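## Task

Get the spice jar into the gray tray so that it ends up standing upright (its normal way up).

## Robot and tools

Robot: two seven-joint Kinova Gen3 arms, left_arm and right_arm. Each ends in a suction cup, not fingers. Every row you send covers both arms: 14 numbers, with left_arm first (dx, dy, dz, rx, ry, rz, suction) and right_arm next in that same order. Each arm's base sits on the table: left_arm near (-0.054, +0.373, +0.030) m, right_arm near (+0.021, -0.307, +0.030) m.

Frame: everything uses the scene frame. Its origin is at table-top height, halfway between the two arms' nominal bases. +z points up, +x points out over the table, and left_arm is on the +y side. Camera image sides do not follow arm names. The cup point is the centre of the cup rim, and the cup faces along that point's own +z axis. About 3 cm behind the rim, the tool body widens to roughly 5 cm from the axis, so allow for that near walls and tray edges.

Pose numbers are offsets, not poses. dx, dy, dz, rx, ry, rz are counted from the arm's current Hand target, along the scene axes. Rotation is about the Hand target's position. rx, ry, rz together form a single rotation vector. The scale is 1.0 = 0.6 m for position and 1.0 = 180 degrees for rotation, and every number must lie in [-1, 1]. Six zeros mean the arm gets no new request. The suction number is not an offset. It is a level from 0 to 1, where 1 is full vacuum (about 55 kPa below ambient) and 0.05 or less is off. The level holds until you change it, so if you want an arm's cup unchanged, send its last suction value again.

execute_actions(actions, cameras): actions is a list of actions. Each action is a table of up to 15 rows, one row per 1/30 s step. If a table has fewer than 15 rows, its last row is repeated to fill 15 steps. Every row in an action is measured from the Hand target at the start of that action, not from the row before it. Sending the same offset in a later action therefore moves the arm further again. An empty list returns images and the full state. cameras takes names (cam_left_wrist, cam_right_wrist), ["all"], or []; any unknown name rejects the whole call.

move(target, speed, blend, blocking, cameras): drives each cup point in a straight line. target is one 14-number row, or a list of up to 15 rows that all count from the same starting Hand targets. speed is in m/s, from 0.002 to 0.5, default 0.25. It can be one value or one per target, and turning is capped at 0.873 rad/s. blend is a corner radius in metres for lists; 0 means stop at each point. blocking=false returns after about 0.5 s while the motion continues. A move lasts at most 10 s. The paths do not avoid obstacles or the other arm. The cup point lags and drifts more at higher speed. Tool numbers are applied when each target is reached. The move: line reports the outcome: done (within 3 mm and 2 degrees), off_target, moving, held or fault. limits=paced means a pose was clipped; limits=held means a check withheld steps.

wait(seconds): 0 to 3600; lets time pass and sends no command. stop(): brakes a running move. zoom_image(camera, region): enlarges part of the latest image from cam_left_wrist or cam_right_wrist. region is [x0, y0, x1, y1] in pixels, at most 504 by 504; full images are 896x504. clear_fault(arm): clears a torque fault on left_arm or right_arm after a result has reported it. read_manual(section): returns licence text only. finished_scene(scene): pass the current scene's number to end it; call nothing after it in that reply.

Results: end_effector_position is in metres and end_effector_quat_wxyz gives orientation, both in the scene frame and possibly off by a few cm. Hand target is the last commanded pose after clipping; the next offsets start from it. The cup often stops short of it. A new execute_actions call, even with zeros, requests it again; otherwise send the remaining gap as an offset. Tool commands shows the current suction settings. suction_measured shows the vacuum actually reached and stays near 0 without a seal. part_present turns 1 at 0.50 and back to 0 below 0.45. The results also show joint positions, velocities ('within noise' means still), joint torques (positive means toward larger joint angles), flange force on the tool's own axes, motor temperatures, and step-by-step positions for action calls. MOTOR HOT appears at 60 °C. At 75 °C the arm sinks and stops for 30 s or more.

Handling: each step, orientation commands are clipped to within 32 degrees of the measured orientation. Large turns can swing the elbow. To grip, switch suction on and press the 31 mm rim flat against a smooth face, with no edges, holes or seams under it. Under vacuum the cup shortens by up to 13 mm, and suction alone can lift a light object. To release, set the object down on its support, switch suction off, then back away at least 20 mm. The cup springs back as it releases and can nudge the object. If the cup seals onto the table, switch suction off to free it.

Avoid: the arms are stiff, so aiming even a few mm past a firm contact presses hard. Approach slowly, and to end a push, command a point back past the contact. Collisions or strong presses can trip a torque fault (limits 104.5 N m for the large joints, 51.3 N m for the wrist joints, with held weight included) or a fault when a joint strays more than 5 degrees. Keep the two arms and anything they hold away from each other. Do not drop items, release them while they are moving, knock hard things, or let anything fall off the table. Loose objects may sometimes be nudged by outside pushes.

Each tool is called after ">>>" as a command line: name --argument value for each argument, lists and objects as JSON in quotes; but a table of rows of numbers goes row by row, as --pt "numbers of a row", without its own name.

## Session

>>> execute_actions --actions '[]'

Scene clock: 0.00 s.
left_arm: end_effector_position=(+0.2812, +0.1033, +0.3564) suction_measured=0.00 part_present=0 end_effector_quat_wxyz=(-0.081, +0.952, -0.237, +0.175) | right_arm: end_effector_position=(+0.5331, +0.0483, +0.2403) suction_measured=0.00 part_present=0 end_effector_quat_wxyz=(-0.068, +0.033, +0.901, +0.427)
Joint positions: left_arm=[1.156 0.207 -0.39 1.751 -0.287 0.993 0.421] | right_arm=[0.163 1.011 -0.972 1.382 -0.123 0.753 2.782]
Joint velocities: within noise
Joint torques (N m): no reading
Motor temperatures (°C): left_arm=[35 32 33 39 41 38 42] | right_arm=[32 34 32 35 43 42 42]
Flange force (N): no reading
Hand target: left_arm +0.2812, +0.1033, +0.3564; -0.081, +0.952, -0.237, +0.175 | right_arm +0.5331, +0.0483, +0.2403; -0.068, +0.033, +0.901, +0.427
Tool commands: left_gripper/suction=+0.0 right_gripper/suction=+0.0

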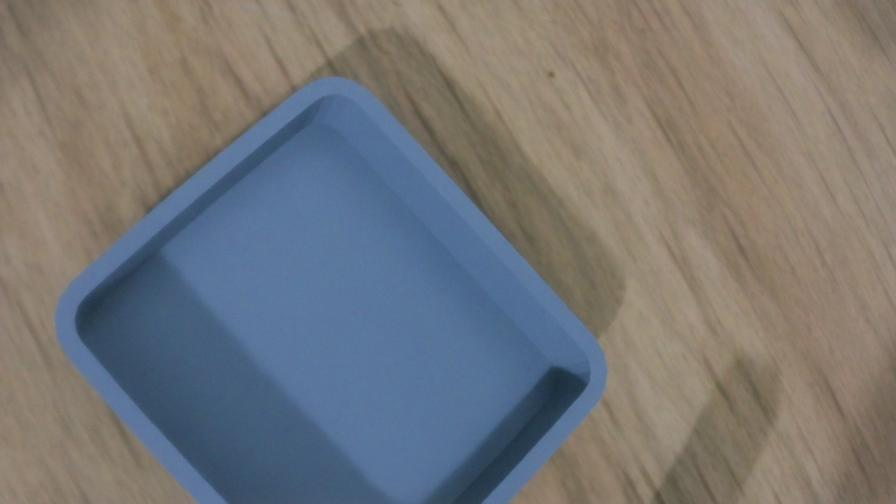

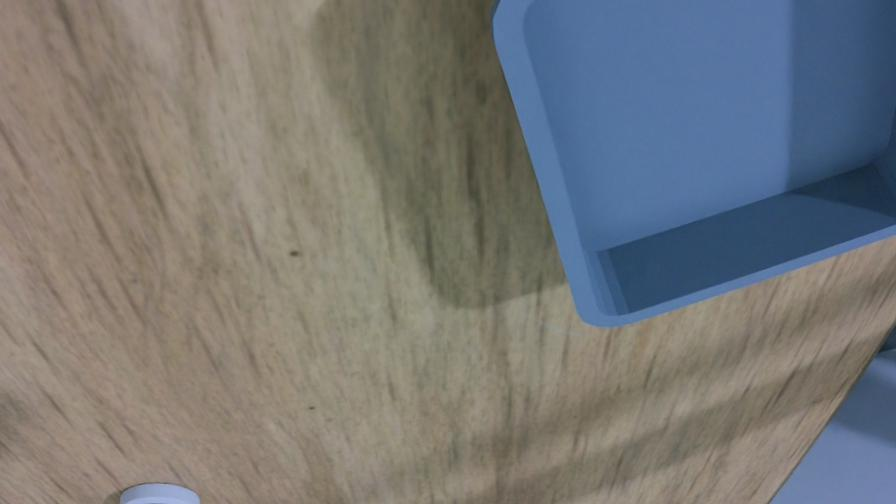

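>>> move --target '[0.365,0.328,0.157,0.044,0.122,-0.34,0,-0.138,-0.414,0.35,-0.281,-0.045,0.022,0]' --speed 0.45 --cameras '["all"]'

Scene clock: 16.83 s.
left_arm: end_effector_position=(+0.5002, +0.3001, +0.4506) suction_measured=0.00 part_present=0 end_effector_quat_wxyz=(+0.001, +0.707, -0.707, +0.000) | right_arm: end_effector_position=(+0.4503, -0.2001, +0.4503) suction_measured=0.00 part_present=0 end_effector_quat_wxyz=(+0.000, +0.000, +1.000, +0.000)
Joint positions: left_arm=[0.196 0.657 -0.301 0.67 0.19 1.832 -1.571] | right_arm=[0.166 0.383 -0.771 1.208 0.263 1.649 2.614]
Joint torques (N m): left_arm=[-0.33 -17.35 -0.36 -7.74 0.1 0.18 -0.43] | right_arm=[0.93 -11.61 -1.2 -9.26 0.08 -0.09 0.33]
Flange force (N): left_arm=[0.2 8.3 6.3] | right_arm=[8.6 0.8 7.7]
Hand target: left_arm +0.5002, +0.3001, +0.4506; +0.001, +0.707, -0.707, +0.000 | right_arm +0.4503, -0.2001, +0.4503; +0.000, +0.000, +1.000, +0.000
Off the commanded pose: left_arm 0.000 m, 0 deg | right_arm 0.000 m, 0 deg.
move: done

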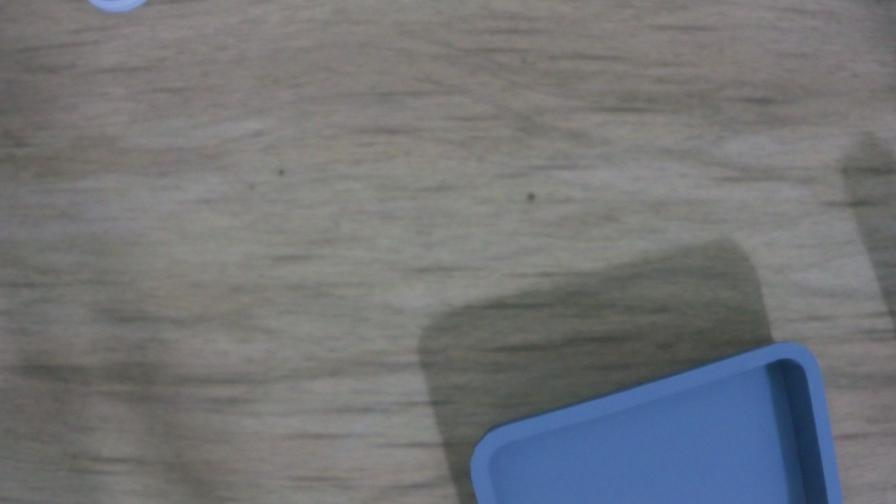

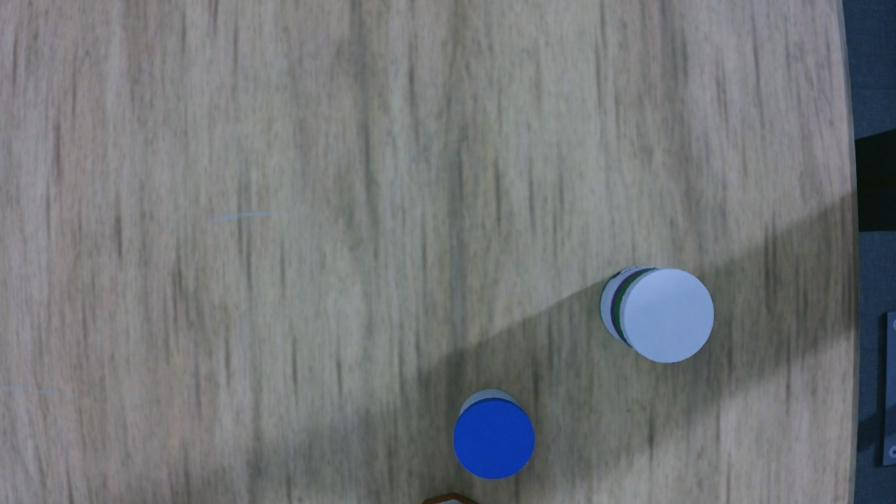

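>>> zoom_image --camera "cam_right_wrist" --region '[400, 250, 740, 504]'

>>> move --target '[0.25,0.1,-0.1,0,0,0,0,0.02,0.28,-0.2,0.2,0,0,0]' --speed 0.4 --cameras '["all"]'

Scaled by 1.482 from the camera's image (finer frame: 1280x720).

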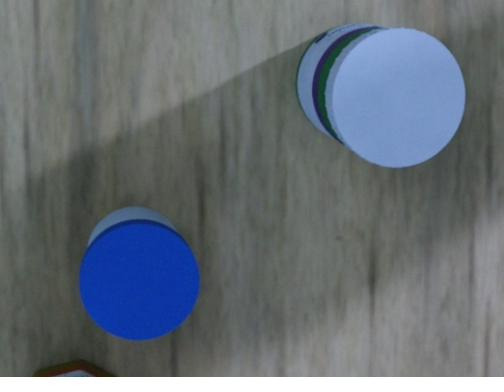

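Scene clock: 21.33 s.
left_arm: end_effector_position=(+0.6492, +0.3601, +0.3901) suction_measured=0.00 part_present=0 end_effector_quat_wxyz=(-0.068, +0.704, -0.703, +0.072) | right_arm: end_effector_position=(+0.4623, -0.0321, +0.3303) suction_measured=0.00 part_present=0 end_effector_quat_wxyz=(+0.000, +0.000, +0.951, +0.309)
Joint positions: left_arm=[-0.01 1.062 -0.245 0.035 0.251 1.847 -1.591] | right_arm=[0.272 0.58 -0.938 1.592 -0.118 0.864 2.72]
Joint torques (N m): left_arm=[-0.36 -22.03 0.82 -7.57 0.12 -0.07 -0.4] | right_arm=[0.94 -12.41 -3.09 -8.73 -0.57 -0.63 0.35]
Flange force (N): left_arm=no reading | right_arm=[7.9 -1.4 3.0]
Hand target: left_arm +0.6502, +0.3601, +0.3906; +0.001, +0.707, -0.707, +0.000 | right_arm +0.4623, -0.0321, +0.3303; +0.000, +0.000, +0.951, +0.309
Off the commanded pose: left_arm 0.001 m, 11 deg | right_arm 0.000 m, 0 deg.
elbow stopped short (left arm): the move would have taken joint 4 (elbow) straighter than the controller allows.
move: off_target (left_arm)

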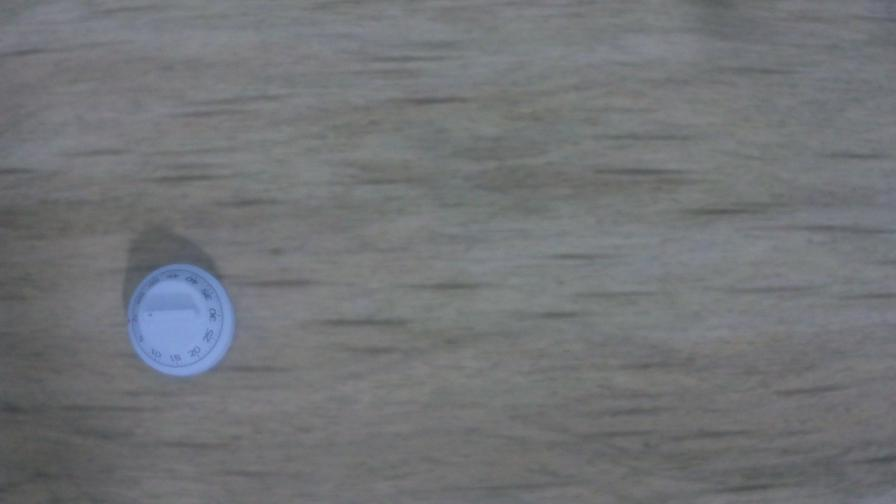

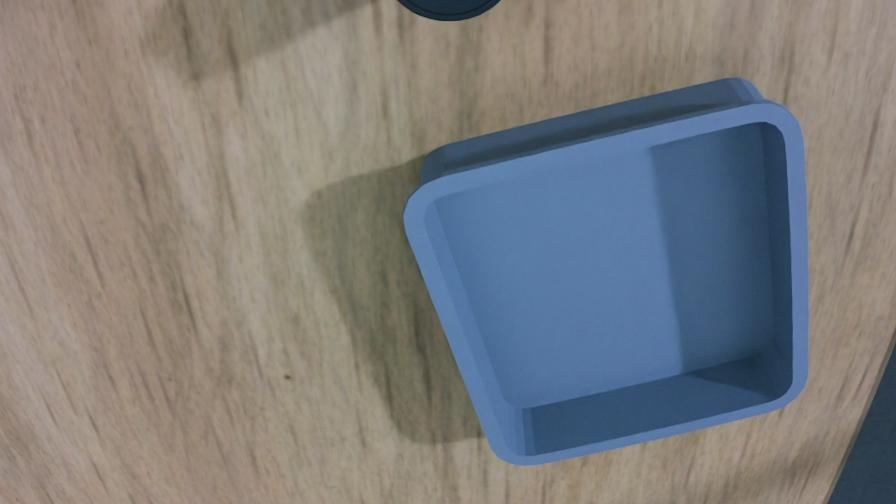

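>>> move --target '[-0.58,0.233,-0.07,0,0,0,0,-0.1,0.153,-0.05,-0.36,0,0,0]' --speed 0.45 --cameras '["cam_right_wrist"]'

>>> zoom_image --camera "cam_right_wrist" --region '[300, 0, 800, 300]'

Scene clock: 31.57 s.
left_arm: end_effector_position=(+0.3022, +0.4999, +0.3486) suction_measured=0.00 part_present=0 end_effector_quat_wxyz=(+0.001, +0.707, -0.707, +0.000) | right_arm: end_effector_position=(+0.4023, +0.0597, +0.3003) suction_measured=0.00 part_present=0 end_effector_quat_wxyz=(+0.000, +0.000, +0.969, -0.248)
Joint positions: left_arm=[-0.056 0.215 -0.424 1.7 0.094 1.248 -2.078] | right_arm=[-0.809 0.884 -0.449 0.858 0.565 1.911 2.04]
Joint torques (N m): left_arm=[-0.34 -9.52 -0.31 -7.85 0.13 0.17 -0.4] | right_arm=[1.11 -19.4 -0.67 -8.3 0.32 0.76 0.41]
Flange force (N): left_arm=[3.3 4.2 3.0] | right_arm=[11.0 -6.4 10.1]
Hand target: left_arm +0.3022, +0.4999, +0.3486; +0.001, +0.707, -0.707, +0.000 | right_arm +0.4023, +0.0597, +0.3003; +0.000, +0.000, +0.969, -0.248
Off the commanded pose: left_arm 0.000 m, 0 deg | right_arm 0.000 m, 0 deg.
move: done

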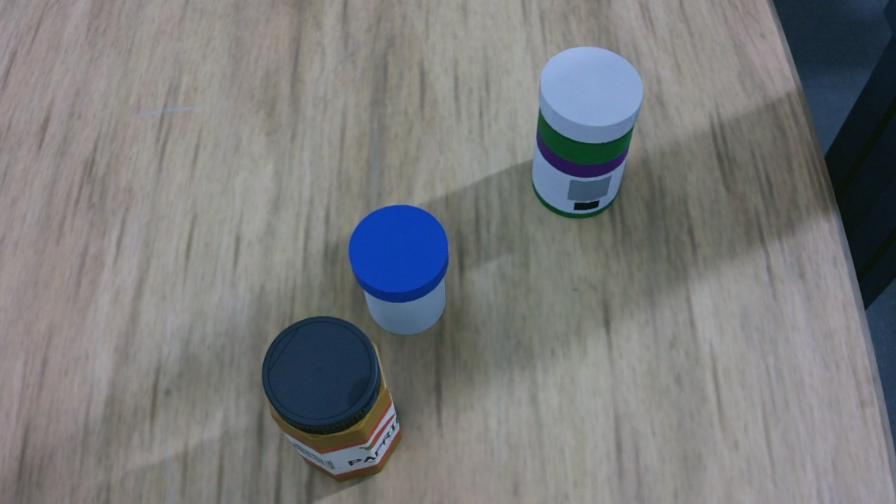

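Scaled by 1.008 from the camera's image (finer frame: 1280x720).

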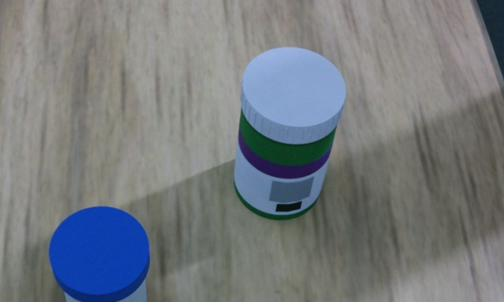

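>>> move --target '[0,0,0,0,0,0,0,0.0845,-0.118,-0.167,0.16,0,0,0]' --speed 0.35 --cameras '["cam_right_wrist"]'

Scene clock: 43.20 s.
left_arm: end_effector_position=(+0.3022, +0.4999, +0.3486) suction_measured=0.00 part_present=0 end_effector_quat_wxyz=(+0.001, +0.707, -0.707, +0.000) | right_arm: end_effector_position=(+0.4530, -0.0111, +0.2001) suction_measured=0.00 part_present=0 end_effector_quat_wxyz=(+0.000, +0.000, +1.000, +0.000)
Joint positions: left_arm=[-0.056 0.215 -0.424 1.7 0.094 1.248 -2.078] | right_arm=[-0.321 0.73 -0.597 1.464 0.437 1.082 2.155]
Joint torques (N m): left_arm=[-0.38 -9.51 -0.34 -7.89 0.1 0.19 -0.41] | right_arm=[1 -16.22 -1.9 -8.19 -0.02 -0.06 0.37]
Flange force (N): left_arm=[3.5 4.3 3.1] | right_arm=[9.9 -3.6 3.1]
Hand target: left_arm +0.3022, +0.4999, +0.3486; +0.001, +0.707, -0.707, +0.000 | right_arm +0.4530, -0.0111, +0.2001; +0.000, +0.000, +1.000, +0.000
Off the commanded pose: left_arm 0.000 m, 0 deg | right_arm 0.000 m, 0 deg.
move: done

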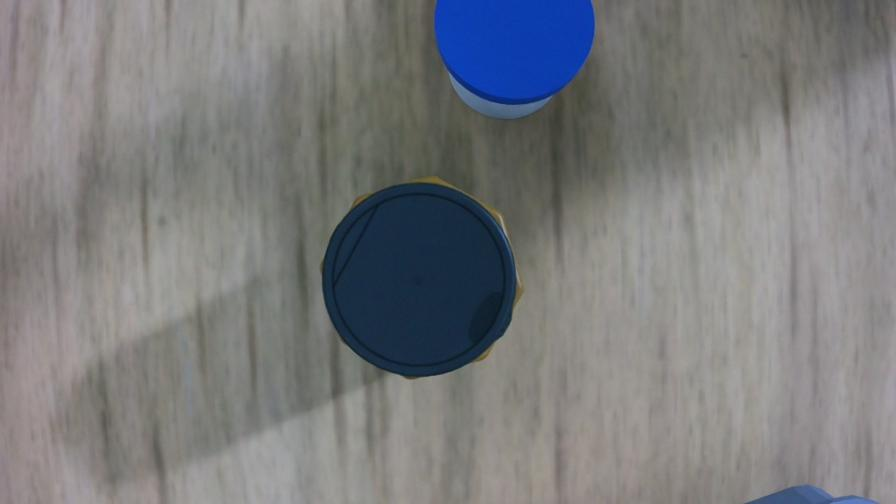

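>>> move --pt "0 0 0 0 0 0 0 0.0233 -0.0783 -0.15 0 0 0 1" --pt "0 0 0 0 0 0 0 0.0233 -0.0783 -0.197 0 0 0 1" --speed '[0.25,0.04]' --blend '[0.006,0]'

>>> wait --seconds 0.3

Scene clock: 57.97 s.
left_arm: end_effector_position=(+0.3022, +0.4999, +0.3486) suction_measured=0.00 part_present=0 end_effector_quat_wxyz=(+0.001, +0.707, -0.707, +0.000) | right_arm: end_effector_position=(+0.4671, -0.0580, +0.0820) suction_measured=0.76 part_present=1 end_effector_quat_wxyz=(+0.000, +0.000, +1.000, +0.000)
Joint positions: left_arm=[-0.056 0.215 -0.424 1.7 0.094 1.248 -2.078] | right_arm=[-0.267 0.883 -0.512 1.608 0.555 0.8 2.142]
Joint torques (N m): left_arm=[-0.36 -9.54 -0.35 -7.82 0.11 0.18 -0.41] | right_arm=[1.58 -8.92 0.4 -4.46 0.4 -0.13 0.33]
Flange force (N): left_arm=[3.4 4.1 2.9] | right_arm=[12.7 -2.7 -15.9]
Hand target: left_arm +0.3022, +0.4999, +0.3486; +0.001, +0.707, -0.707, +0.000 | right_arm +0.4670, -0.0580, +0.0819; +0.000, +0.000, +1.000, +0.000
Off the commanded pose: left_arm 0.000 m, 0 deg | right_arm 0.000 m, 0 deg.
move: done

Scene clock: 58.27 s.
left_arm: end_effector_position=(+0.3022, +0.4999, +0.3486) suction_measured=0.00 part_present=0 end_effector_quat_wxyz=(+0.001, +0.707, -0.707, +0.000) | right_arm: end_effector_position=(+0.4670, -0.0580, +0.0819) suction_measured=0.95 part_present=1 end_effector_quat_wxyz=(+0.000, +0.000, +1.000, +0.000)
Joint positions: left_arm=[-0.056 0.215 -0.424 1.7 0.094 1.248 -2.078] | right_arm=[-0.267 0.883 -0.512 1.608 0.555 0.8 2.142]
Joint torques (N m): left_arm=[-0.37 -9.49 -0.35 -7.9 0.15 0.18 -0.44] | right_arm=[1.61 -8.45 0.55 -4.1 0.4 -0.33 0.34]
Flange force (N): left_arm=[3.6 4.4 3.1] | right_arm=[11.7 -2.1 -17.3]
Hand target: left_arm +0.3022, +0.4999, +0.3486; +0.001, +0.707, -0.707, +0.000 | right_arm +0.4670, -0.0581, +0.0819; +0.000, +0.000, +1.000, +0.000
Tool commands: left_gripper/suction=+0.0 right_gripper/suction=+1.0
Off the commanded pose: left_arm 0.000 m, 0 deg | right_arm 0.000 m, 0 deg.
wait: 0.30 s; at rest by 0.17 s

>>> move --pt "0 0 0 0 0 0 0 0 0 0.17 0 0 0 1" --pt "0 0 0 0 0 0 0 -0.128 0.313 0.19 0 0 0 1" --pt "0 0 0 0 0 0 0 -0.128 0.313 0.03 0 0 0 1" --pt "0 0 0 0 0 0 0 -0.128 0.313 -0.006 0 0 0 1" --speed '[0.2,0.25,0.2,0.03]' --blend '[0.03,0.02,0.006,0]' --cameras '["cam_right_wrist"]'

Scene clock: 66.80 s.
left_arm: end_effector_position=(+0.3022, +0.4999, +0.3486) suction_measured=0.00 part_present=0 end_effector_quat_wxyz=(+0.001, +0.707, -0.707, +0.000) | right_arm: end_effector_position=(+0.3904, +0.1299, +0.0787) suction_measured=0.96 part_present=1 end_effector_quat_wxyz=(+0.000, +0.000, +1.000, +0.001)
Joint positions: left_arm=[-0.056 0.215 -0.424 1.7 0.094 1.248 -2.078] | right_arm=[-0.657 0.989 -0.522 1.358 0.543 0.936 1.855]
Joint torques (N m): left_arm=[-0.35 -9.54 -0.3 -7.87 0.14 0.19 -0.44] | right_arm=[0.53 45.39 11.09 12.85 1.03 -3.42 0.33]
Flange force (N): left_arm=[3.5 4.2 3.0] | right_arm=[16.9 -17.5 -119.9]
Hand target: left_arm +0.3022, +0.4999, +0.3486; +0.001, +0.707, -0.707, +0.000 | right_arm +0.3902, +0.1298, +0.0783; +0.000, +0.000, +1.000, +0.000
Off the commanded pose: left_arm 0.000 m, 0 deg | right_arm 0.000 m, 0 deg.
move: done

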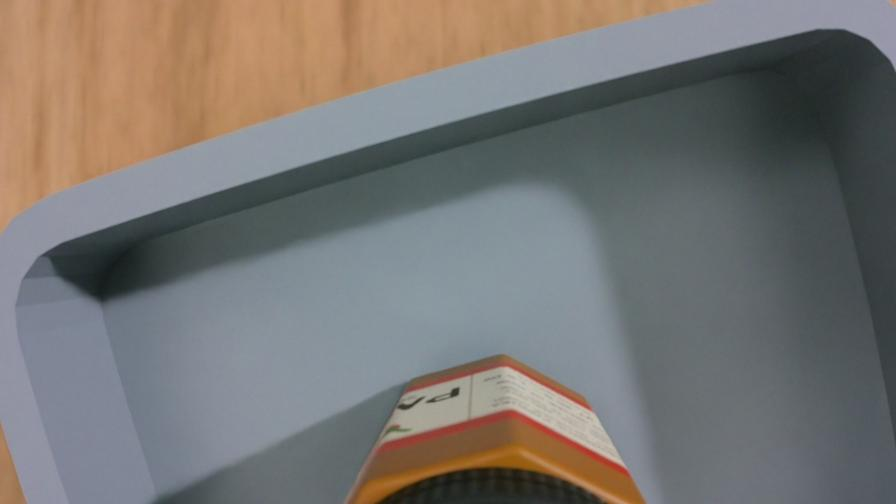

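Firmly on the floor. Ease up slightly, release, retreat.

>>> move --pt "0 0 0 0 0 0 0 0 0 0.0025 0 0 0 0" --pt "0 0 0 0 0 0 0 0 0 0.05 0 0 0 0" --pt "0 0 0 0 0 0 0 0 0 0.12 0 0 0 0" --speed '[0.02,0.08,0.25]' --blend '[0,0.01,0]' --cameras '["cam_right_wrist"]'

Scene clock: 72.30 s.
left_arm: end_effector_position=(+0.3022, +0.4999, +0.3486) suction_measured=0.00 part_present=0 end_effector_quat_wxyz=(+0.001, +0.707, -0.707, +0.000) | right_arm: end_effector_position=(+0.3902, +0.1298, +0.1503) suction_measured=0.00 part_present=0 end_effector_quat_wxyz=(+0.000, +0.000, +1.000, +0.000)
Joint positions: left_arm=[-0.056 0.215 -0.424 1.7 0.094 1.248 -2.078] | right_arm=[-0.64 0.887 -0.562 1.315 0.488 1.076 1.895]
Joint torques (N m): left_arm=[-0.37 -9.42 -0.35 -7.88 0.13 0.2 -0.42] | right_arm=[0.98 -18.31 -2.15 -7.91 0.03 -0.16 0.34]
Flange force (N): left_arm=[3.6 4.5 3.0] | right_arm=[8.7 -6.7 1.8]
Hand target: left_arm +0.3022, +0.4999, +0.3486; +0.001, +0.707, -0.707, +0.000 | right_arm +0.3902, +0.1298, +0.1503; +0.000, +0.000, +1.000, +0.000
Off the commanded pose: left_arm 0.000 m, 0 deg | right_arm 0.000 m, 0 deg.
move: done

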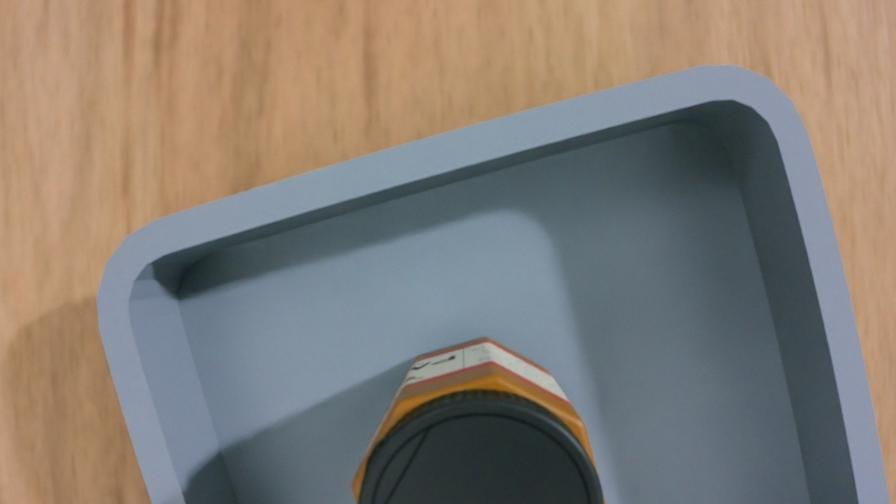

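>>> finished_scene --scene 3

The scene is finished: the task was done.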